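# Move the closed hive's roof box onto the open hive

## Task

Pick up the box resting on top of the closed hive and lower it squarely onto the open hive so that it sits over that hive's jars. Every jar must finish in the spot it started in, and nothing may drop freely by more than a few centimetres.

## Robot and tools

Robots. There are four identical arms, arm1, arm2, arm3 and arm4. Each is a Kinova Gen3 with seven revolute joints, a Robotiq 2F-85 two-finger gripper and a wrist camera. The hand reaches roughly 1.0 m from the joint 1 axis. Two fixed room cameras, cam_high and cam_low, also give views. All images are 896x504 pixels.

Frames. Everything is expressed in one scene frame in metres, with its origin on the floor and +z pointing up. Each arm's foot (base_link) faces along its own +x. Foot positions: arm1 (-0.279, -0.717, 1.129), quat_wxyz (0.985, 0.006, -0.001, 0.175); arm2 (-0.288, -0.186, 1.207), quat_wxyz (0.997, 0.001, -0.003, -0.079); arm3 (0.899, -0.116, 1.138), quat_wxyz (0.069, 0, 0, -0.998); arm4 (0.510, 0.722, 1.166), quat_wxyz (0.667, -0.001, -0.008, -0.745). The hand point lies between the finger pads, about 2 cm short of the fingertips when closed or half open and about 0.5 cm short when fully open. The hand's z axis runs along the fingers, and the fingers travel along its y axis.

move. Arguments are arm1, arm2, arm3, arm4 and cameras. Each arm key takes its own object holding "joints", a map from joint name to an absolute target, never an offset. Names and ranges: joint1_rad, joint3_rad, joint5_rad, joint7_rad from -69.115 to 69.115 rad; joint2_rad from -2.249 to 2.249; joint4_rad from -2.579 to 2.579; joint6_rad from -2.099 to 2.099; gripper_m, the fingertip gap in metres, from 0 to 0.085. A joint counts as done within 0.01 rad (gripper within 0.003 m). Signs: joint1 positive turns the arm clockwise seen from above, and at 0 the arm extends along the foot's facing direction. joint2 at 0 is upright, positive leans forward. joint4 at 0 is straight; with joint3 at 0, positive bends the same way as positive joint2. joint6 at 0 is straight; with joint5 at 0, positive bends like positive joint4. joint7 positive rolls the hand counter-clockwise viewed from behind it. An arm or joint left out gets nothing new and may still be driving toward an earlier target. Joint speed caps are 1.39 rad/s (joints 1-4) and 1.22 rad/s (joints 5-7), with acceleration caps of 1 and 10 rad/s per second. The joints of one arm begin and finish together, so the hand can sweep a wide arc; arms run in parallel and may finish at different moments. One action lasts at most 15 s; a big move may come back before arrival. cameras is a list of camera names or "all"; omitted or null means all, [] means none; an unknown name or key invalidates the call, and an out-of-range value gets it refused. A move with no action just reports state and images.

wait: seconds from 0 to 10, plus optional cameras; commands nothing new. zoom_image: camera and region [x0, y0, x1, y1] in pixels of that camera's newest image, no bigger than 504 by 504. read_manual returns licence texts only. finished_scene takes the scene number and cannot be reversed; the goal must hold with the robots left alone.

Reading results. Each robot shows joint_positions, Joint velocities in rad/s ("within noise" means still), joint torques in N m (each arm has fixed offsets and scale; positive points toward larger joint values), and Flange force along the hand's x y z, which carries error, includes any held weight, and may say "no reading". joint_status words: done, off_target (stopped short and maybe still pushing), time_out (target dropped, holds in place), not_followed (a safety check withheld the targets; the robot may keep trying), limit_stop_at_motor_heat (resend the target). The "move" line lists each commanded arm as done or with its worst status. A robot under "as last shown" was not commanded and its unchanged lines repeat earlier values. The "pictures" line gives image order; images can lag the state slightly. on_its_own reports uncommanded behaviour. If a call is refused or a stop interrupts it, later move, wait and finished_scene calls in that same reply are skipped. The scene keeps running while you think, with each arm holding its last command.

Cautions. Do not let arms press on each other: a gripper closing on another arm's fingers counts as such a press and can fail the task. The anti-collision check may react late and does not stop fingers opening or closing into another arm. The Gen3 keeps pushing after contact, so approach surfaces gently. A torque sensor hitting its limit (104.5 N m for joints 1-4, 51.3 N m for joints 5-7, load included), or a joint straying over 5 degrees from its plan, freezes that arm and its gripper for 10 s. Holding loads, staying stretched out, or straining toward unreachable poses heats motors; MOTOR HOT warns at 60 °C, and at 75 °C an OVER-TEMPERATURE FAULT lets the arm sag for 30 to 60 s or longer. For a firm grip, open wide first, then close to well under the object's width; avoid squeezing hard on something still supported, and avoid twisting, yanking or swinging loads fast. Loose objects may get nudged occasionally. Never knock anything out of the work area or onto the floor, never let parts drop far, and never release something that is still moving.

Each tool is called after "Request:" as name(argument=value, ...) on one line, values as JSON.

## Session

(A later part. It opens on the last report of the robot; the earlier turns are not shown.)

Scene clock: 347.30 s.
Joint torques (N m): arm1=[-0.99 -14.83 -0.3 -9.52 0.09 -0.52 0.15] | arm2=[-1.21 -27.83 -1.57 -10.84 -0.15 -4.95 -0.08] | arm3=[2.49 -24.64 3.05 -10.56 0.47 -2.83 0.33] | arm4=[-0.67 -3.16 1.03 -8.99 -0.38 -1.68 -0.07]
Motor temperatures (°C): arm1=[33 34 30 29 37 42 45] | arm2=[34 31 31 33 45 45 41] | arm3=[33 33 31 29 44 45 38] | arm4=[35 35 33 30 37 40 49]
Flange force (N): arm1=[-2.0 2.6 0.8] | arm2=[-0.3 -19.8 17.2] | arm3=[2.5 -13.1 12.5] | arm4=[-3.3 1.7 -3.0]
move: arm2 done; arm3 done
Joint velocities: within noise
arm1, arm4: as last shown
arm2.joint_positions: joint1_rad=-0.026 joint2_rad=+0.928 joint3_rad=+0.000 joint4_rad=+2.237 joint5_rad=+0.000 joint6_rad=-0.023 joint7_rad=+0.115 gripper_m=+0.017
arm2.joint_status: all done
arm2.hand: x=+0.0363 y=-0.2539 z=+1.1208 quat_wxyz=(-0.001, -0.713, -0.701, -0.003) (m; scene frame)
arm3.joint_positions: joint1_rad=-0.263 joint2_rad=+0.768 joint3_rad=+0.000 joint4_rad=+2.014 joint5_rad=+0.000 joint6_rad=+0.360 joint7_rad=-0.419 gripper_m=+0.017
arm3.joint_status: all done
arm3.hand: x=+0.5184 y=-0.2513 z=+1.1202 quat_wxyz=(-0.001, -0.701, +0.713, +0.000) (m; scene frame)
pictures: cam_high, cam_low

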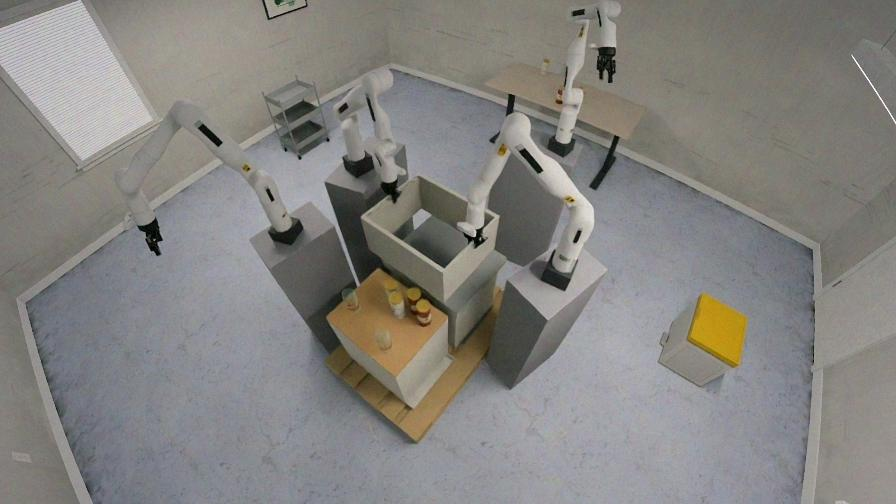

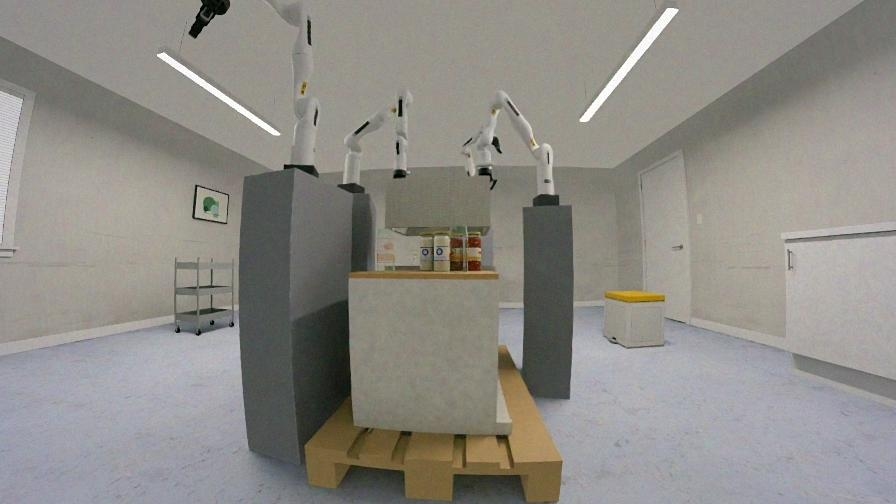

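Request:
move(arm2={"joints":{"joint1_rad":0.2445,"joint2_rad":0.9302,"joint4_rad":2.1377,"joint6_rad":0.0737,"joint7_rad":0.3909}}, arm3={"joints":{"joint1_rad":-0.4566,"joint2_rad":0.8097,"joint4_rad":1.8716,"joint6_rad":0.4603,"joint7_rad":-0.6068}}, cameras=["cam_low"])

Request:
move(arm2={"joints":{"joint1_rad":0.4634,"joint2_rad":0.9507,"joint4_rad":1.967,"joint6_rad":0.2239,"joint7_rad":0.615}}, arm3={"joints":{"joint1_rad":-0.6102,"joint2_rad":0.8779,"joint4_rad":1.6685,"joint6_rad":0.5952,"joint7_rad":-0.7552}}, cameras=["cam_low"])

Request:
move(arm2={"joints":{"joint1_rad":0.63,"joint2_rad":1.0008,"joint4_rad":1.7368,"joint6_rad":0.404,"joint7_rad":0.7868}}, arm3={"joints":{"joint1_rad":-0.7301,"joint2_rad":0.976,"joint4_rad":1.4026,"joint6_rad":0.763,"joint7_rad":-0.8699}}, cameras=["cam_low"])

Request:
move(arm2={"joints":{"joint1_rad":0.755,"joint2_rad":1.0871,"joint4_rad":1.4446,"joint6_rad":0.6099,"joint7_rad":0.917}}, arm3={"joints":{"joint1_rad":-0.8231,"joint2_rad":1.1164,"joint4_rad":1.0489,"joint6_rad":0.9763,"joint7_rad":-0.9577}})

Scene clock: 366.17 s.
Joint torques (N m): arm1=[-0.99 -14.78 -0.24 -9.59 0.11 -0.48 0.14] | arm2=[-2.86 -28.62 -3.97 -11.1 -0.32 -4.41 -0.06] | arm3=[4.02 -26.41 4.37 -10.58 0.79 -2.52 0.45] | arm4=[-0.65 -3.15 1.05 -8.89 -0.36 -1.64 -0.06]
Motor temperatures (°C): arm1=[33 35 30 29 37 42 45] | arm2=[34 31 31 33 44 45 41] | arm3=[33 33 31 29 44 45 38] | arm4=[35 35 33 30 37 40 49]
Flange force (N): arm1=[-2.4 2.7 0.9] | arm2=[0.5 -19.1 17.2] | arm3=[3.8 -12.8 12.8] | arm4=[-3.6 1.6 -3.2]
move: arm2 done; arm3 done
Joint velocities: within noise
arm1, arm4: as last shown
arm2.joint_positions: joint1_rad=+0.244 joint2_rad=+0.930 joint3_rad=+0.000 joint4_rad=+2.138 joint5_rad=+0.000 joint6_rad=+0.074 joint7_rad=+0.391 gripper_m=+0.017
arm2.joint_status: all done
arm2.hand: x=+0.0349 y=-0.3500 z=+1.1206 quat_wxyz=(-0.002, -0.711, -0.703, -0.003) (m; scene frame)
arm3.joint_positions: joint1_rad=-0.457 joint2_rad=+0.810 joint3_rad=+0.000 joint4_rad=+1.872 joint5_rad=+0.000 joint6_rad=+0.460 joint7_rad=-0.607 gripper_m=+0.017
arm3.joint_status: all done
arm3.hand: x=+0.5171 y=-0.3450 z=+1.1202 quat_wxyz=(-0.001, -0.703, +0.711, +0.000) (m; scene frame)
pictures: cam_low

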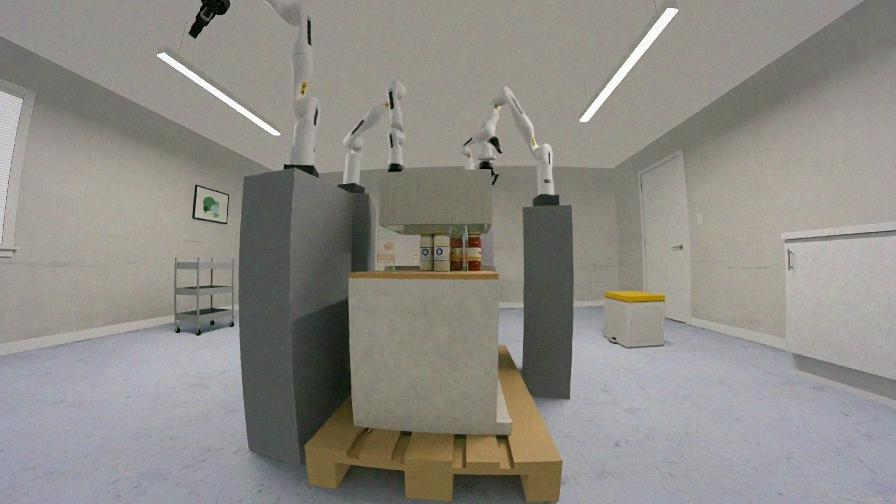

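Scene clock: 367.40 s.
Joint torques (N m): arm1=[-1.01 -14.83 -0.25 -9.56 0.11 -0.47 0.16] | arm2=[-4.63 -30.92 -6.35 -12.94 -1 -4.21 -0.15] | arm3=[6.22 -29.19 6.38 -11.76 1.49 -2.54 0.42] | arm4=[-0.66 -3.11 1.04 -8.95 -0.32 -1.69 -0.07]
Motor temperatures (°C): arm1=[33 35 30 29 37 42 45] | arm2=[34 32 31 33 44 45 41] | arm3=[33 33 31 29 44 45 38] | arm4=[35 35 33 30 37 40 49]
Flange force (N): arm1=[-2.2 2.7 0.9] | arm2=[2.0 -20.5 17.2] | arm3=[4.7 -14.8 13.1] | arm4=[-3.4 1.7 -3.2]
move: arm2 done; arm3 done
Joint velocities: within noise
arm1, arm4: as last shown
arm2.joint_positions: joint1_rad=+0.463 joint2_rad=+0.951 joint3_rad=+0.000 joint4_rad=+1.967 joint5_rad=+0.000 joint6_rad=+0.224 joint7_rad=+0.615 gripper_m=+0.017
arm2.joint_status: all done
arm2.hand: x=+0.0336 y=-0.4461 z=+1.1204 quat_wxyz=(-0.002, -0.709, -0.705, -0.003) (m; scene frame)
arm3.joint_positions: joint1_rad=-0.610 joint2_rad=+0.878 joint3_rad=+0.000 joint4_rad=+1.668 joint5_rad=+0.000 joint6_rad=+0.595 joint7_rad=-0.755 gripper_m=+0.017
arm3.joint_status: all done
arm3.hand: x=+0.5157 y=-0.4386 z=+1.1202 quat_wxyz=(-0.001, -0.705, +0.709, +0.000) (m; scene frame)
pictures: cam_low

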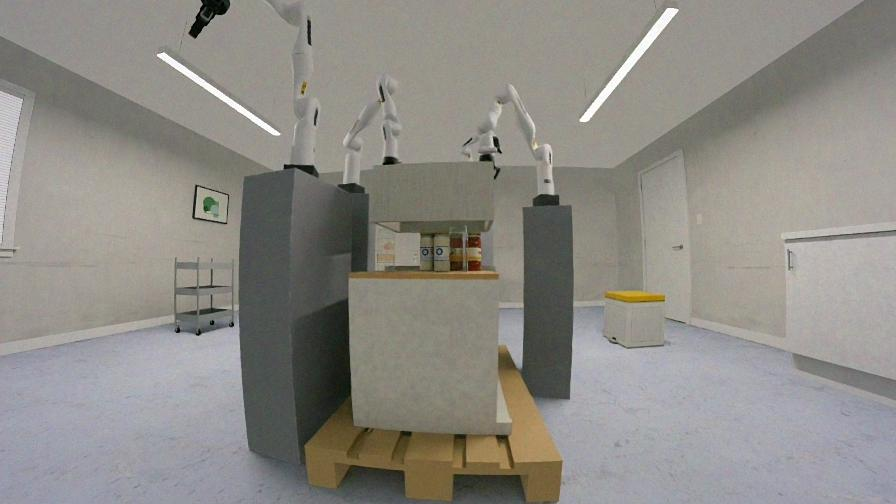

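Scene clock: 368.73 s.
Joint torques (N m): arm1=[-1.07 -14.82 -0.23 -9.56 0.07 -0.47 0.15] | arm2=[-6.07 -33.25 -7.53 -13.57 -1.57 -3.38 0.04] | arm3=[6.73 -32.19 6.13 -12.4 1.76 -2.25 0.56] | arm4=[-0.64 -3.15 0.99 -8.92 -0.32 -1.68 -0.08]
Motor temperatures (°C): arm1=[33 35 30 29 37 42 45] | arm2=[34 32 31 33 44 45 41] | arm3=[33 34 31 29 44 45 38] | arm4=[35 35 33 30 37 40 49]
Flange force (N): arm1=[-2.2 2.8 0.9] | arm2=[2.9 -19.0 17.4] | arm3=[4.5 -13.3 13.2] | arm4=[-3.4 1.5 -3.2]
move: arm2 done; arm3 done
Joint velocities: within noise
arm1, arm4: as last shown
arm2.joint_positions: joint1_rad=+0.630 joint2_rad=+1.001 joint3_rad=+0.000 joint4_rad=+1.737 joint5_rad=+0.000 joint6_rad=+0.404 joint7_rad=+0.787 gripper_m=+0.017
arm2.joint_status: all done
arm2.hand: x=+0.0322 y=-0.5422 z=+1.1203 quat_wxyz=(-0.002, -0.708, -0.707, -0.003) (m; scene frame)
arm3.joint_positions: joint1_rad=-0.730 joint2_rad=+0.976 joint3_rad=+0.000 joint4_rad=+1.403 joint5_rad=+0.000 joint6_rad=+0.763 joint7_rad=-0.870 gripper_m=+0.017
arm3.joint_status: all done
arm3.hand: x=+0.5146 y=-0.5323 z=+1.1204 quat_wxyz=(-0.001, -0.707, +0.708, +0.000) (m; scene frame)
pictures: cam_low

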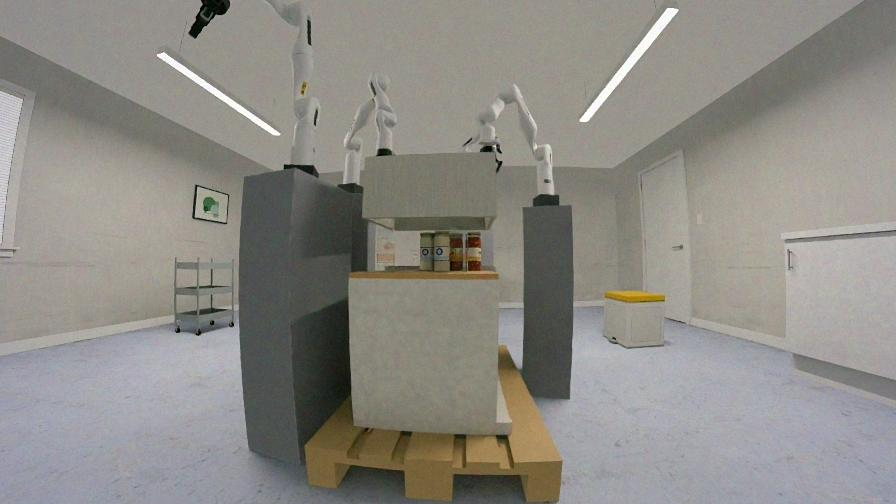

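Scene clock: 370.23 s.
Joint torques (N m): arm1=[-1.02 -14.78 -0.22 -9.53 0.1 -0.51 0.13] | arm2=[-7.21 -36.41 -8.15 -14.89 -2.43 -2.8 0.04] | arm3=[7.84 -35.67 6.23 -13.12 2.17 -1.97 0.56] | arm4=[-0.64 -3.15 0.98 -8.86 -0.33 -1.65 -0.11]
Motor temperatures (°C): arm1=[33 35 30 29 37 42 45] | arm2=[34 32 31 33 44 45 41] | arm3=[33 34 31 30 44 45 38] | arm4=[35 35 33 30 37 40 49]
Flange force (N): arm1=[-2.1 2.7 0.7] | arm2=[4.4 -18.4 17.3] | arm3=[6.1 -11.9 13.5] | arm4=[-3.4 1.3 -3.3]
move: arm2 done; arm3 done
Joint velocities: within noise
arm1: as last shown
arm2.joint_positions: joint1_rad=+0.755 joint2_rad=+1.087 joint3_rad=+0.000 joint4_rad=+1.444 joint5_rad=+0.000 joint6_rad=+0.610 joint7_rad=+0.917 gripper_m=+0.017
arm2.joint_status: all done
arm2.hand: x=+0.0310 y=-0.6384 z=+1.1201 quat_wxyz=(-0.002, -0.706, -0.708, -0.003) (m; scene frame)
arm3.joint_positions: joint1_rad=-0.823 joint2_rad=+1.116 joint3_rad=+0.000 joint4_rad=+1.049 joint5_rad=+0.000 joint6_rad=+0.976 joint7_rad=-0.958 gripper_m=+0.017
arm3.joint_status: all done
arm3.hand: x=+0.5132 y=-0.6259 z=+1.1206 quat_wxyz=(-0.001, -0.708, +0.706, +0.000) (m; scene frame)
arm4.joint_positions: joint1_rad=-0.828 joint2_rad=-0.298 joint3_rad=-0.033 joint4_rad=+1.506 joint5_rad=+0.015 joint6_rad=+1.400 joint7_rad=+2.200 gripper_m=+0.085
arm4.joint_status: not commanded
arm4.hand: x=+0.7087 y=+0.4689 z=+1.7020 quat_wxyz=(-0.194, -0.092, -0.958, +0.190) (m; scene frame)
pictures: arm1_cam_wrist, arm2_cam_wrist, arm3_cam_wrist, arm4_cam_wrist, cam_high, cam_low

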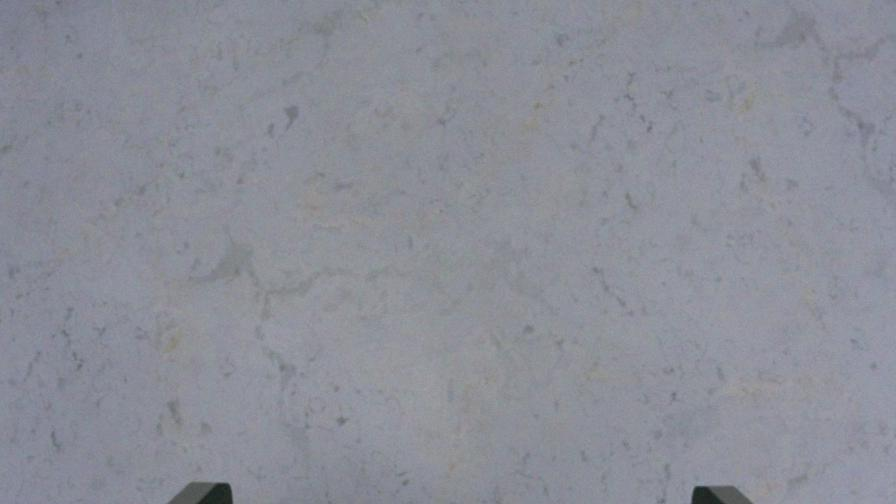

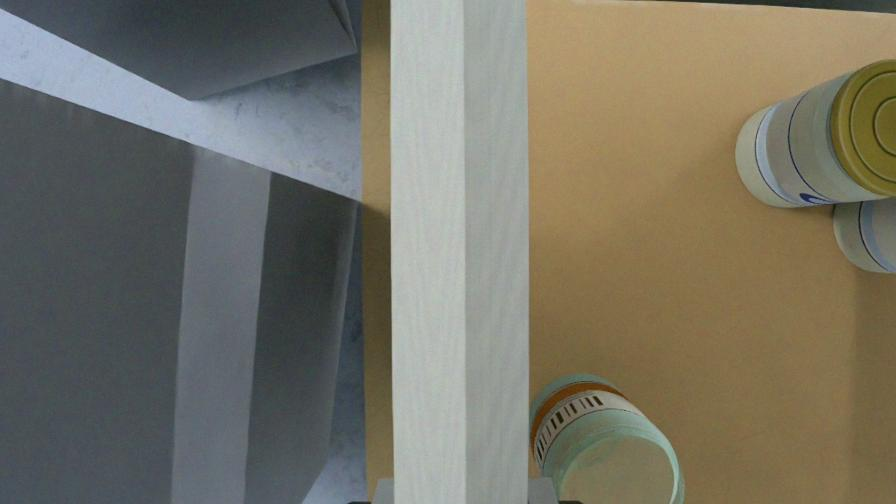

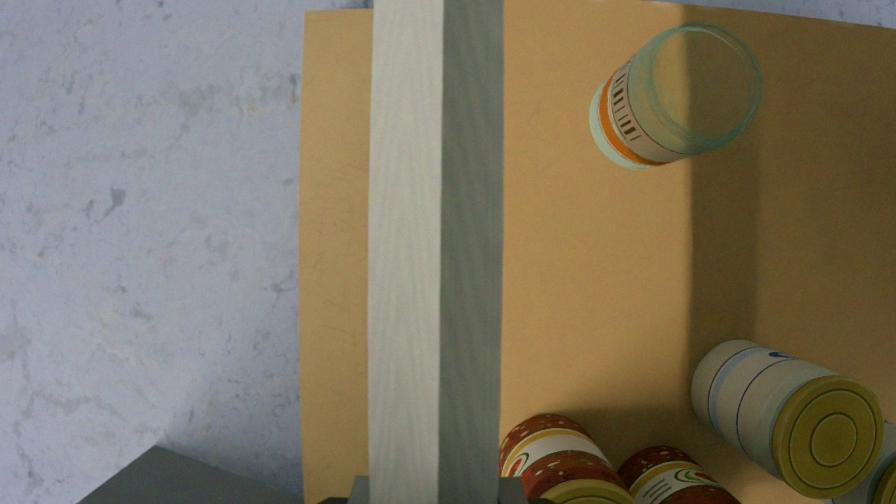

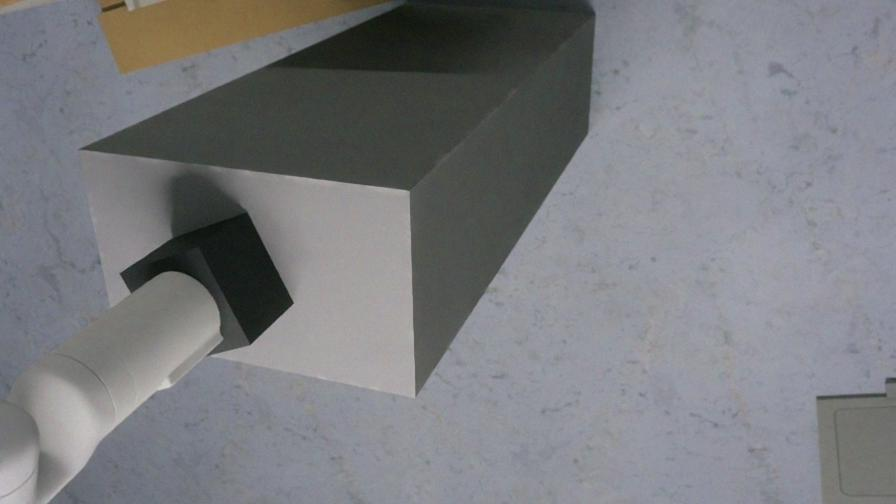

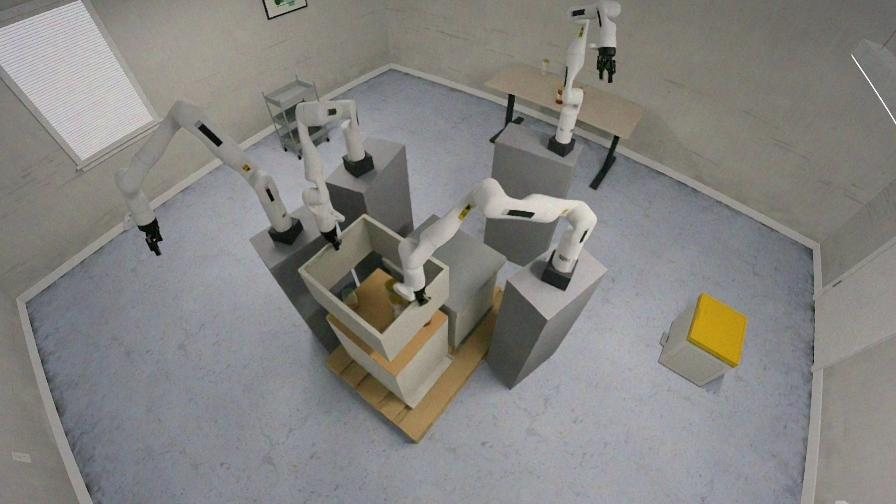

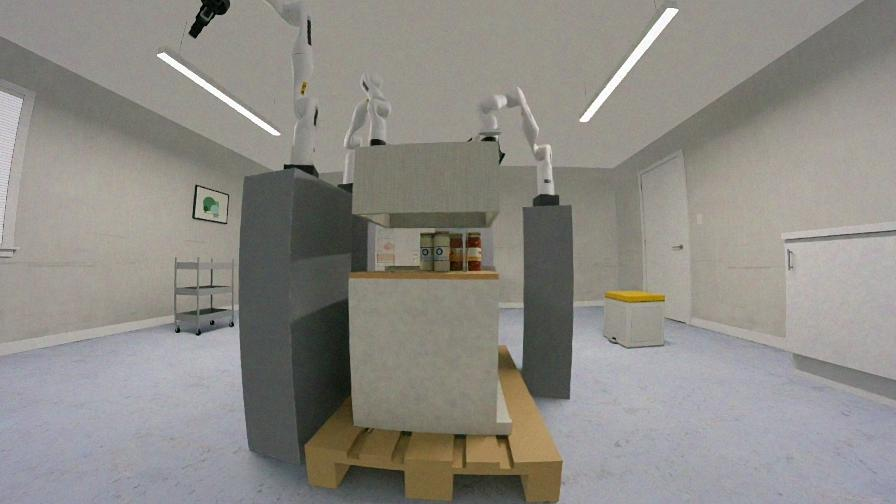

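Request:
zoom_image(camera="arm3_cam_wrist", region=[440, 0, 896, 504])

Request:
zoom_image(camera="arm2_cam_wrist", region=[440, 0, 896, 504])

Request:
zoom_image(camera="cam_low", region=[330, 130, 530, 290])

Request:
zoom_image(camera="cam_high", region=[280, 190, 480, 420])

Scaled by 1.000.

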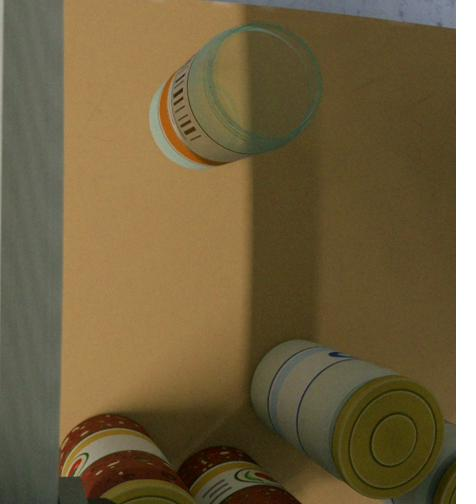

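Scaled by 1.000.

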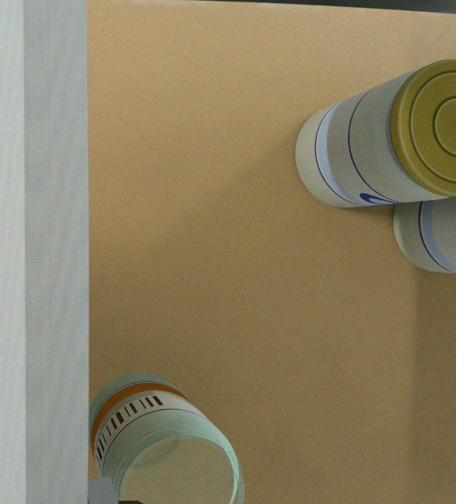

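Scaled by 2.520 from the camera's 896x504 image, which has a finer 1280x720 frame.

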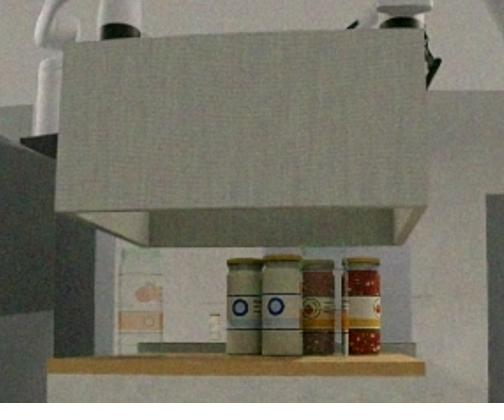

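Scaled by 2.191 from the camera's 896x504 image, which has a finer 1280x720 frame.

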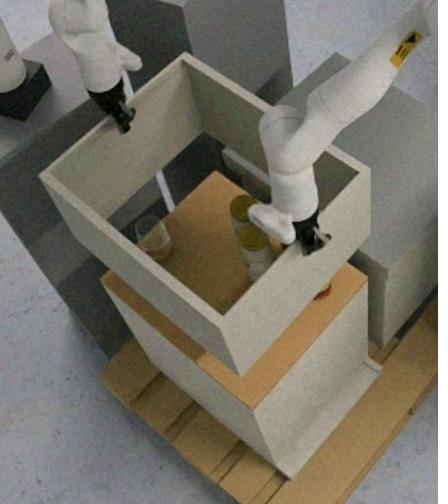

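Request:
move(arm2={"joints":{"joint2_rad":1.2716,"joint4_rad":1.3707,"joint6_rad":0.4993}}, arm3={"joints":{"joint2_rad":1.2694,"joint4_rad":1.02,"joint6_rad":0.8522}}, cameras=["cam_low"])

Request:
move(arm2={"joints":{"joint2_rad":1.4471,"joint4_rad":1.2505,"joint6_rad":0.444}}, arm3={"joints":{"joint2_rad":1.4264,"joint4_rad":0.9309,"joint6_rad":0.7843}}, cameras=["cam_low","cam_high","arm2_cam_wrist","arm3_cam_wrist"])

Request:
zoom_image(camera="cam_low", region=[330, 180, 530, 290])

Request:
zoom_image(camera="cam_high", region=[290, 220, 470, 420])

Scene clock: 489.93 s.
Joint torques (N m): arm1=[-1.01 -14.8 -0.3 -9.55 0.09 -0.5 0.12] | arm2=[-6.31 -37.61 -7.3 -13.1 -1.84 -2.53 0.01] | arm3=[6.86 -36.11 5.24 -11.63 1.5 -1.51 0.42] | arm4=[-0.7 -3.12 1.02 -8.93 -0.34 -1.72 -0.11]
Motor temperatures (°C): arm1=[33 35 30 30 37 42 45] | arm2=[34 36 31 34 44 45 41] | arm3=[33 38 31 30 44 45 37] | arm4=[35 35 33 30 37 40 49]
Flange force (N): arm1=[-2.1 2.8 0.8] | arm2=[4.2 -16.4 16.9] | arm3=[6.0 -9.7 14.0] | arm4=[-3.3 1.5 -3.3]
move: arm2 done; arm3 done
Joint velocities: within noise
arm1.joint_positions: joint1_rad=+2.000 joint2_rad=+0.300 joint3_rad=+0.000 joint4_rad=+1.600 joint5_rad=+0.000 joint6_rad=+1.000 joint7_rad=-1.890 gripper_m=+0.085
arm1.joint_status: not commanded
arm1.hand: x=-0.3421 y=-1.2135 z=+1.4060 quat_wxyz=(-0.071, -0.550, +0.827, -0.090) (m; scene frame)
arm2.joint_positions: joint1_rad=+0.755 joint2_rad=+1.272 joint3_rad=+0.000 joint4_rad=+1.371 joint5_rad=+0.000 joint6_rad=+0.499 joint7_rad=+0.917 gripper_m=+0.017
arm2.joint_status: all done
arm2.hand: x=+0.0315 y=-0.6382 z=+1.0302 quat_wxyz=(-0.002, -0.706, -0.708, -0.003) (m; scene frame)
arm3.joint_positions: joint1_rad=-0.823 joint2_rad=+1.269 joint3_rad=+0.000 joint4_rad=+1.020 joint5_rad=+0.000 joint6_rad=+0.852 joint7_rad=-0.958 gripper_m=+0.017
arm3.joint_status: all done
arm3.hand: x=+0.5132 y=-0.6259 z=+1.0299 quat_wxyz=(-0.001, -0.708, +0.706, +0.000) (m; scene frame)
arm4: as last shown
pictures: cam_low

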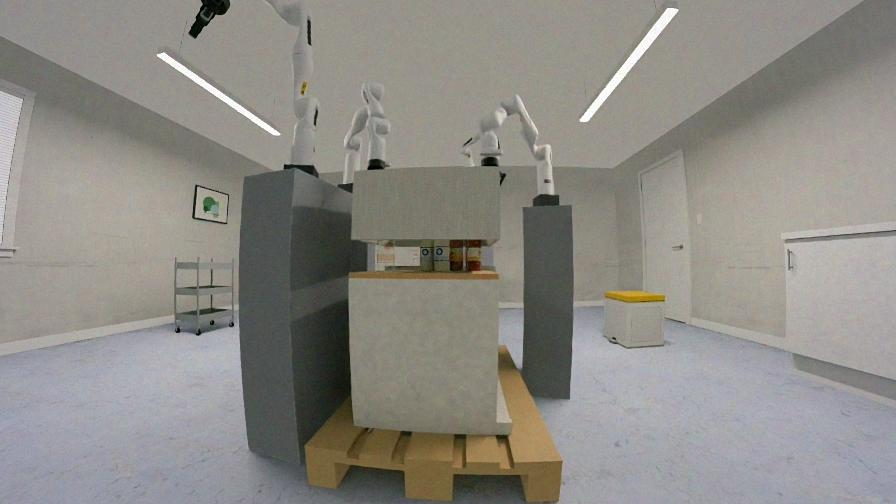

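Scene clock: 491.07 s.
Joint torques (N m): arm1=[-1.05 -14.81 -0.26 -9.59 0.1 -0.53 0.17] | arm2=[-5.87 -37.84 -6.83 -11.81 -1.53 -2.23 0.03] | arm3=[6.28 -36.85 4.89 -10.9 1.3 -1.4 0.51] | arm4=[-0.69 -3.09 1.03 -8.99 -0.34 -1.66 -0.07]
Motor temperatures (°C): arm1=[33 35 30 30 37 42 45] | arm2=[34 36 31 34 44 45 41] | arm3=[33 38 31 30 44 45 37] | arm4=[35 35 33 30 37 39 49]
Flange force (N): arm1=[-2.2 2.7 0.8] | arm2=[4.1 -15.2 15.7] | arm3=[6.5 -8.4 15.1] | arm4=[-3.2 1.8 -3.0]
move: arm2 done; arm3 done
Joint velocities: within noise
arm1, arm4: as last shown
arm2.joint_positions: joint1_rad=+0.755 joint2_rad=+1.447 joint3_rad=+0.000 joint4_rad=+1.250 joint5_rad=+0.000 joint6_rad=+0.444 joint7_rad=+0.917 gripper_m=+0.017
arm2.joint_status: all done
arm2.hand: x=+0.0319 y=-0.6381 z=+0.9502 quat_wxyz=(-0.002, -0.706, -0.708, -0.003) (m; scene frame)
arm3.joint_positions: joint1_rad=-0.823 joint2_rad=+1.426 joint3_rad=+0.000 joint4_rad=+0.931 joint5_rad=+0.000 joint6_rad=+0.784 joint7_rad=-0.958 gripper_m=+0.017
arm3.joint_status: all done
arm3.hand: x=+0.5131 y=-0.6259 z=+0.9499 quat_wxyz=(-0.001, -0.708, +0.706, +0.000) (m; scene frame)
pictures: arm2_cam_wrist, arm3_cam_wrist, cam_high, cam_low

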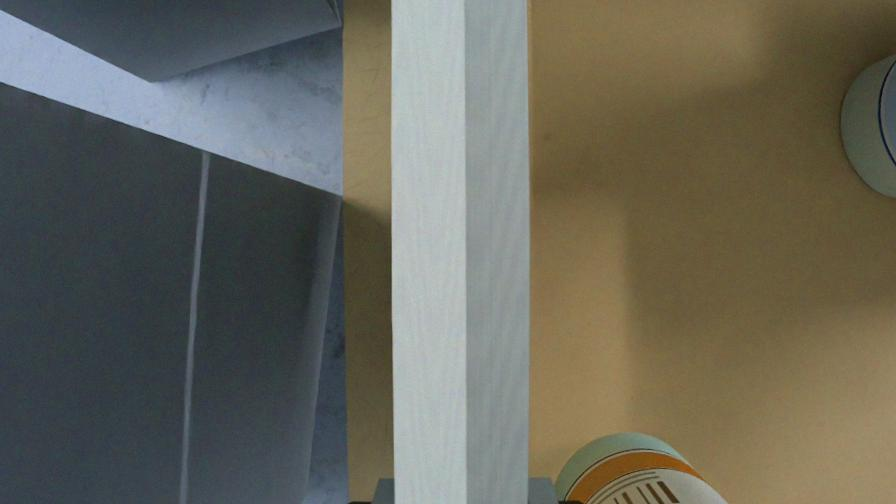

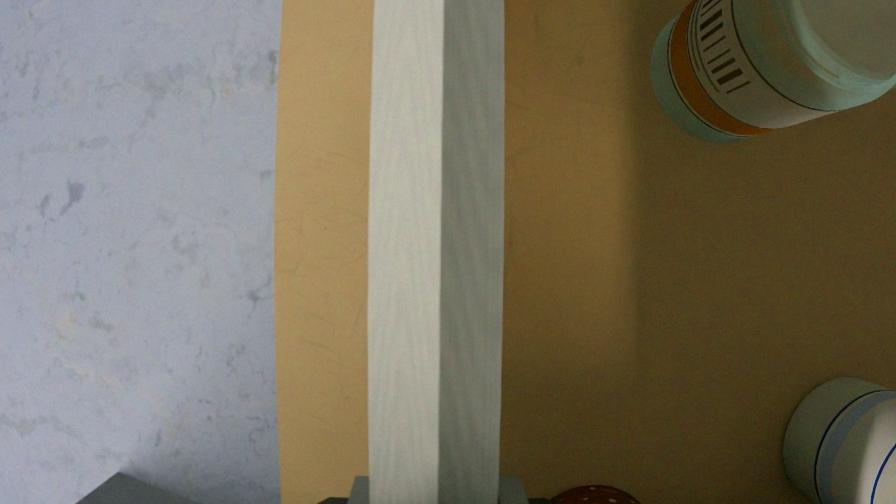

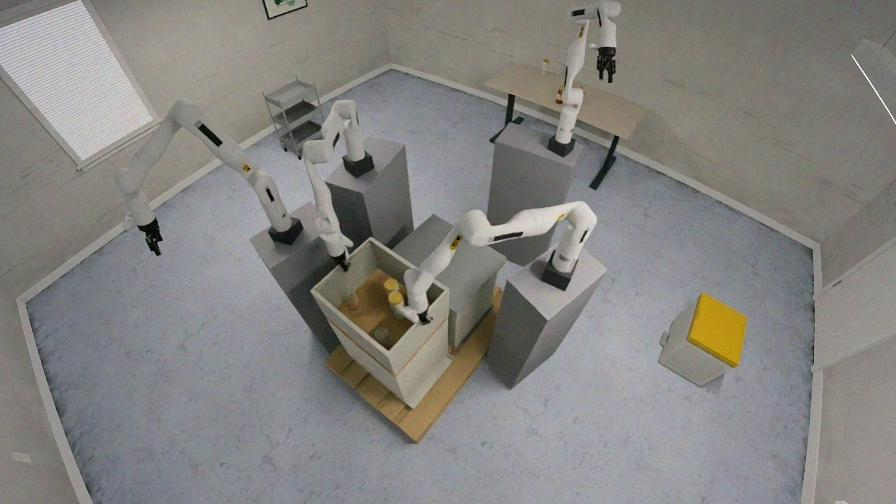

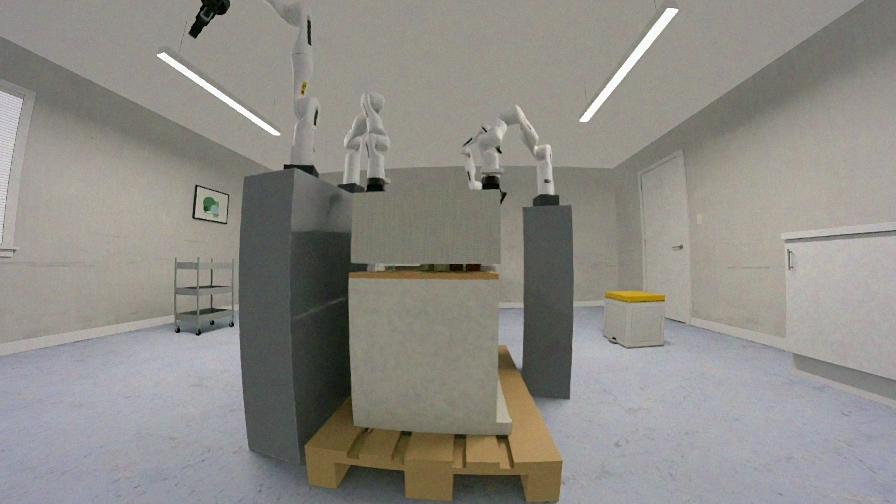

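Scaled by 2.520 from the camera's 896x504 image, which has a finer 1280x720 frame.

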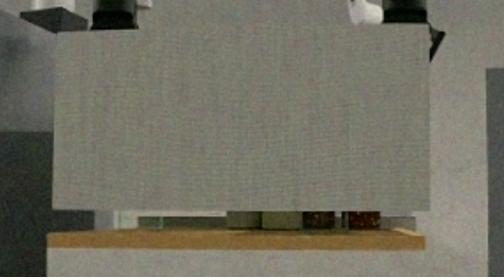

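Scaled by 2.520 from the camera's 896x504 image, which has a finer 1280x720 frame.

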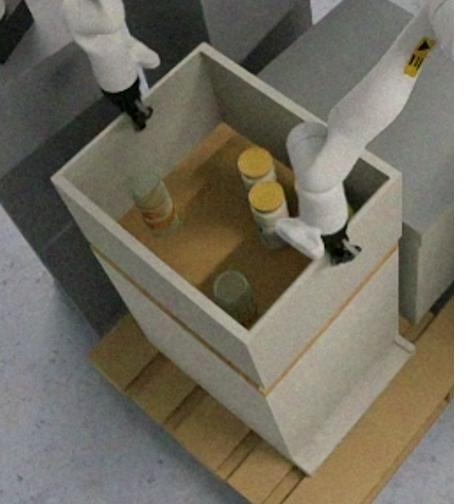

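Request:
move(arm2={"joints":{"joint1_rad":0.7645,"joint2_rad":1.4841,"joint4_rad":1.2322,"joint6_rad":0.4253,"joint7_rad":0.9265}}, arm3={"joints":{"joint1_rad":-0.8153,"joint2_rad":1.4728,"joint4_rad":0.8786,"joint6_rad":0.7902,"joint7_rad":-0.9499}}, cameras=[])

Request:
move(arm2={"joints":{"joint2_rad":1.5073,"joint4_rad":1.2116,"joint6_rad":0.4227}}, arm3={"joints":{"joint2_rad":1.4947,"joint4_rad":0.8602,"joint6_rad":0.7867}}, cameras=["cam_low","cam_high"])

Request:
zoom_image(camera="cam_low", region=[330, 180, 530, 290])

Request:
zoom_image(camera="cam_high", region=[310, 260, 470, 420])

Scene clock: 514.87 s.
Joint torques (N m): arm1=[-0.97 -14.76 -0.27 -9.65 0.07 -0.5 0.18] | arm2=[-4.33 -37.64 -5.43 -10.82 -1.3 -1.86 0.01] | arm3=[4.66 -35.45 3.31 -9.68 0.57 -0.71 0.46] | arm4=[-0.68 -3.16 0.99 -8.95 -0.34 -1.65 -0.04]
Motor temperatures (°C): arm1=[33 35 30 30 37 42 45] | arm2=[34 37 31 34 44 45 41] | arm3=[33 39 31 30 44 45 37] | arm4=[35 35 33 30 37 39 49]
Flange force (N): arm1=[-2.6 2.6 0.9] | arm2=[4.2 -12.0 16.7] | arm3=[6.3 -5.1 14.2] | arm4=[-3.4 1.6 -3.0]
move: arm2 done; arm3 done
Joint velocities: within noise
arm1, arm4: as last shown
arm2.joint_positions: joint1_rad=+0.765 joint2_rad=+1.484 joint3_rad=+0.000 joint4_rad=+1.232 joint5_rad=+0.000 joint6_rad=+0.425 joint7_rad=+0.927 gripper_m=+0.017
arm2.joint_status: all done
arm2.hand: x=+0.0254 y=-0.6381 z=+0.9321 quat_wxyz=(-0.001, -0.706, -0.708, -0.003) (m; scene frame)
arm3.joint_positions: joint1_rad=-0.815 joint2_rad=+1.473 joint3_rad=+0.000 joint4_rad=+0.879 joint5_rad=+0.000 joint6_rad=+0.790 joint7_rad=-0.950 gripper_m=+0.017
arm3.joint_status: all done
arm3.hand: x=+0.5071 y=-0.6260 z=+0.9319 quat_wxyz=(-0.001, -0.708, +0.706, +0.000) (m; scene frame)
pictures: none
No camera images: "cameras" was empty.

Scene clock: 515.47 s.
Joint torques (N m): arm1=[-0.99 -14.83 -0.29 -9.56 0.06 -0.5 0.14] | arm2=[-4.74 -37.27 -5.61 -10.74 -1.28 -1.84 0.01] | arm3=[4.97 -36.38 3.65 -10.2 0.89 -0.97 0.51] | arm4=[-0.61 -3.17 1.01 -8.98 -0.34 -1.73 -0.08]
Motor temperatures (°C): arm1=[33 35 30 30 37 42 45] | arm2=[34 37 31 34 44 45 41] | arm3=[33 39 31 30 44 45 37] | arm4=[35 35 33 30 37 39 49]
Flange force (N): arm1=[-2.1 2.7 0.9] | arm2=[4.1 -12.8 15.7] | arm3=[6.4 -5.8 15.1] | arm4=[-3.3 1.5 -3.2]
move: arm2 done; arm3 done
Joint velocities: within noise
arm1, arm4: as last shown
arm2.joint_positions: joint1_rad=+0.764 joint2_rad=+1.507 joint3_rad=+0.000 joint4_rad=+1.212 joint5_rad=+0.000 joint6_rad=+0.423 joint7_rad=+0.927 gripper_m=+0.017
arm2.joint_status: all done
arm2.hand: x=+0.0255 y=-0.6381 z=+0.9221 quat_wxyz=(-0.001, -0.706, -0.708, -0.003) (m; scene frame)
arm3.joint_positions: joint1_rad=-0.815 joint2_rad=+1.495 joint3_rad=+0.000 joint4_rad=+0.860 joint5_rad=+0.000 joint6_rad=+0.787 joint7_rad=-0.950 gripper_m=+0.017
arm3.joint_status: all done
arm3.hand: x=+0.5070 y=-0.6260 z=+0.9219 quat_wxyz=(-0.001, -0.708, +0.706, +0.000) (m; scene frame)
pictures: cam_high, cam_low

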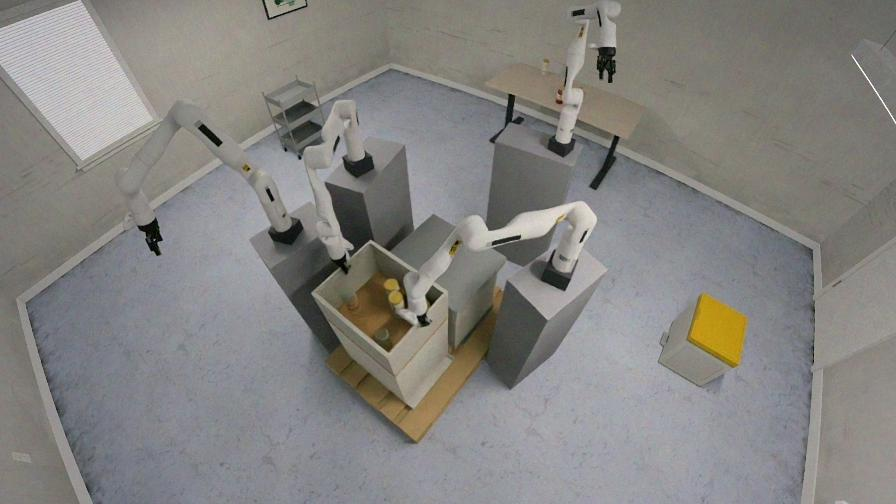

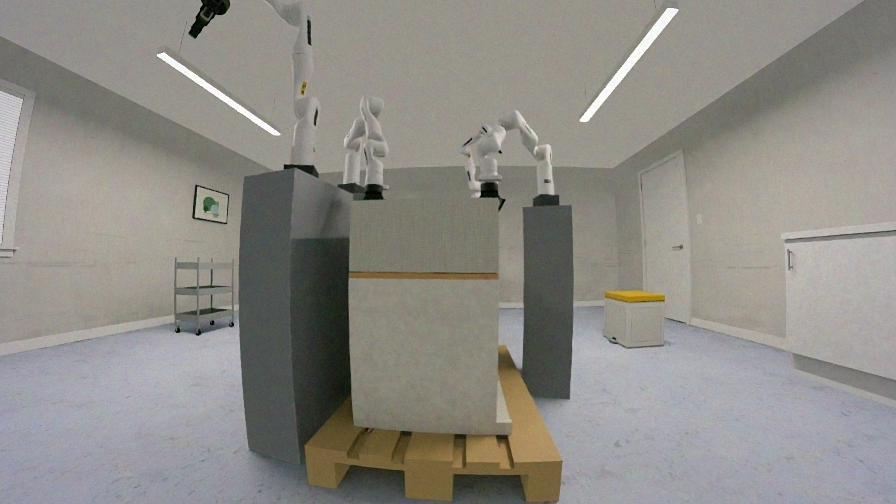

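Scaled by 2.520 from the camera's 896x504 image, which has a finer 1280x720 frame.

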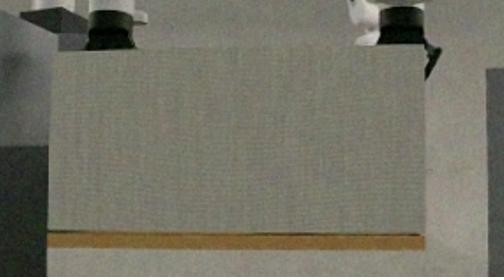

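Scaled by 3.150 from the camera's 896x504 image, which has a finer 1280x720 frame.

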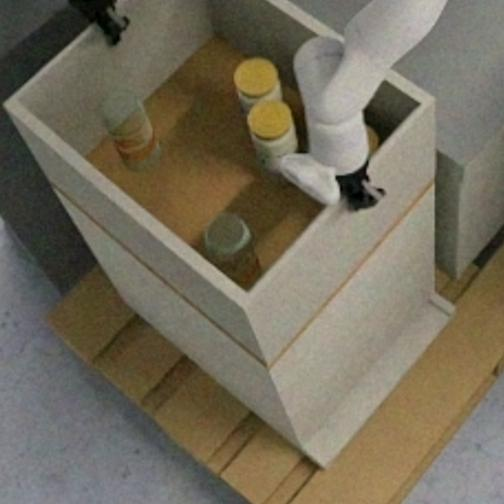

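Request:
move(arm2={"joints":{"joint2_rad":1.5141,"joint4_rad":1.2052,"joint6_rad":0.4223}}, arm3={"joints":{"joint2_rad":1.5011,"joint4_rad":0.8547,"joint6_rad":0.7858}}, cameras=["cam_low"])

Request:
zoom_image(camera="cam_low", region=[330, 230, 530, 290])

Scene clock: 523.67 s.
Joint torques (N m): arm1=[-1.08 -14.79 -0.28 -9.6 0.05 -0.52 0.15] | arm2=[-4.46 -37.21 -5.45 -10.59 -1.29 -1.77 -0.04] | arm3=[4.82 -36.01 3.56 -9.82 0.85 -0.77 0.49] | arm4=[-0.69 -3.14 0.99 -8.91 -0.37 -1.67 -0.05]
Motor temperatures (°C): arm1=[33 35 30 30 37 42 45] | arm2=[34 37 31 34 44 45 41] | arm3=[33 39 31 30 44 45 37] | arm4=[35 35 33 30 37 39 49]
Flange force (N): arm1=[-2.3 2.8 0.8] | arm2=[4.1 -12.3 15.8] | arm3=[6.8 -5.2 15.1] | arm4=[-3.5 1.5 -3.2]
move: arm2 done; arm3 done
Joint velocities: within noise
arm1, arm4: as last shown
arm2.joint_positions: joint1_rad=+0.765 joint2_rad=+1.514 joint3_rad=+0.000 joint4_rad=+1.205 joint5_rad=+0.000 joint6_rad=+0.422 joint7_rad=+0.927 gripper_m=+0.017
arm2.joint_status: all done
arm2.hand: x=+0.0255 y=-0.6381 z=+0.9192 quat_wxyz=(-0.001, -0.706, -0.708, -0.003) (m; scene frame)
arm3.joint_positions: joint1_rad=-0.815 joint2_rad=+1.501 joint3_rad=+0.000 joint4_rad=+0.855 joint5_rad=+0.000 joint6_rad=+0.786 joint7_rad=-0.950 gripper_m=+0.017
arm3.joint_status: all done
arm3.hand: x=+0.5071 y=-0.6260 z=+0.9191 quat_wxyz=(-0.001, -0.708, +0.706, +0.000) (m; scene frame)
pictures: cam_low

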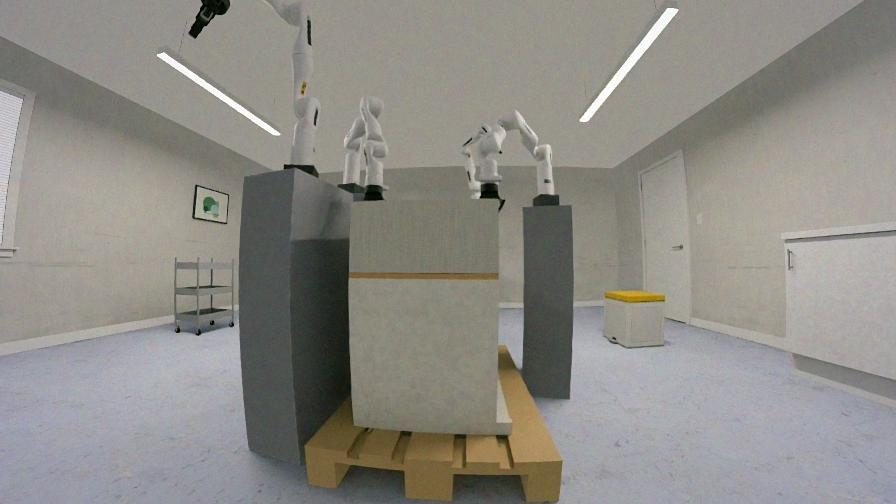

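Scaled by 2.520 from the camera's 896x504 image, which has a finer 1280x720 frame.

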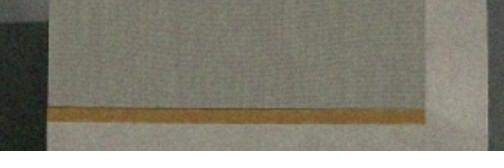

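Load still fully carried. Step down more.

Request:
move(arm2={"joints":{"joint2_rad":1.5212,"joint4_rad":1.1987,"joint6_rad":0.4217}}, arm3={"joints":{"joint2_rad":1.5081,"joint4_rad":0.8486,"joint6_rad":0.7849}}, cameras=["cam_low"])

Request:
zoom_image(camera="cam_low", region=[330, 230, 530, 290])

Scene clock: 528.20 s.
Joint torques (N m): arm1=[-1.01 -14.87 -0.27 -9.6 0.08 -0.5 0.14] | arm2=[-8.25 -36.02 -9.44 -11.65 -1.9 -1.98 0.11] | arm3=[4.31 -19.23 4.11 -8.05 1.62 -4.19 0.5] | arm4=[-0.67 -3.2 1.07 -8.92 -0.36 -1.68 -0.1]
Motor temperatures (°C): arm1=[33 35 30 30 37 42 45] | arm2=[34 37 31 34 44 45 41] | arm3=[33 39 31 30 44 45 37] | arm4=[35 35 33 30 37 39 49]
Flange force (N): arm1=[-2.2 2.7 1.0] | arm2=[4.6 -20.5 10.6] | arm3=[-2.9 -11.7 -19.9] | arm4=[-3.6 1.5 -3.2]
move: arm2 done; arm3 done
Joint velocities: within noise
arm1, arm4: as last shown
arm2.joint_positions: joint1_rad=+0.765 joint2_rad=+1.521 joint3_rad=+0.000 joint4_rad=+1.199 joint5_rad=+0.000 joint6_rad=+0.422 joint7_rad=+0.927 gripper_m=+0.017
arm2.joint_status: all done
arm2.hand: x=+0.0255 y=-0.6382 z=+0.9161 quat_wxyz=(-0.001, -0.706, -0.708, -0.003) (m; scene frame)
arm3.joint_positions: joint1_rad=-0.815 joint2_rad=+1.508 joint3_rad=+0.000 joint4_rad=+0.849 joint5_rad=+0.000 joint6_rad=+0.785 joint7_rad=-0.950 gripper_m=+0.017
arm3.joint_status: all done
arm3.hand: x=+0.5070 y=-0.6261 z=+0.9160 quat_wxyz=(-0.001, -0.708, +0.706, +0.000) (m; scene frame)
pictures: cam_low

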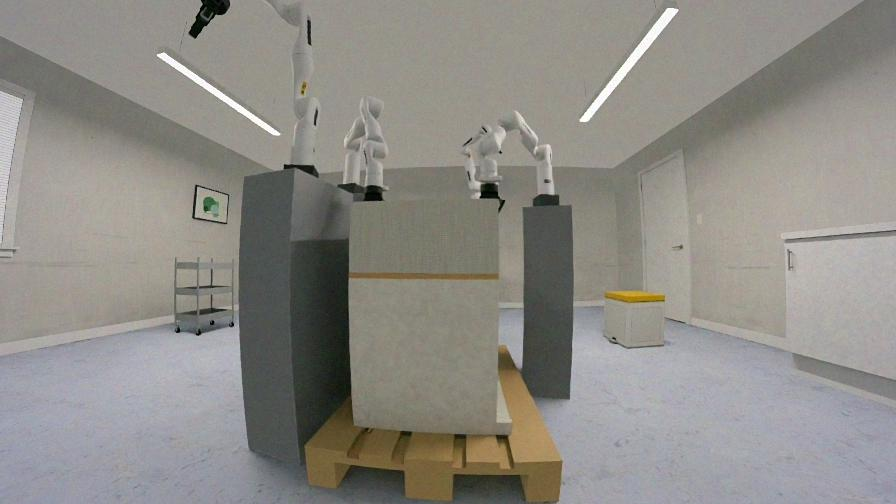

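Scaled by 2.520 from the camera's 896x504 image, which has a finer 1280x720 frame.

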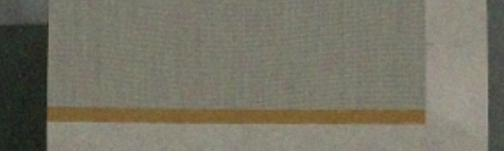

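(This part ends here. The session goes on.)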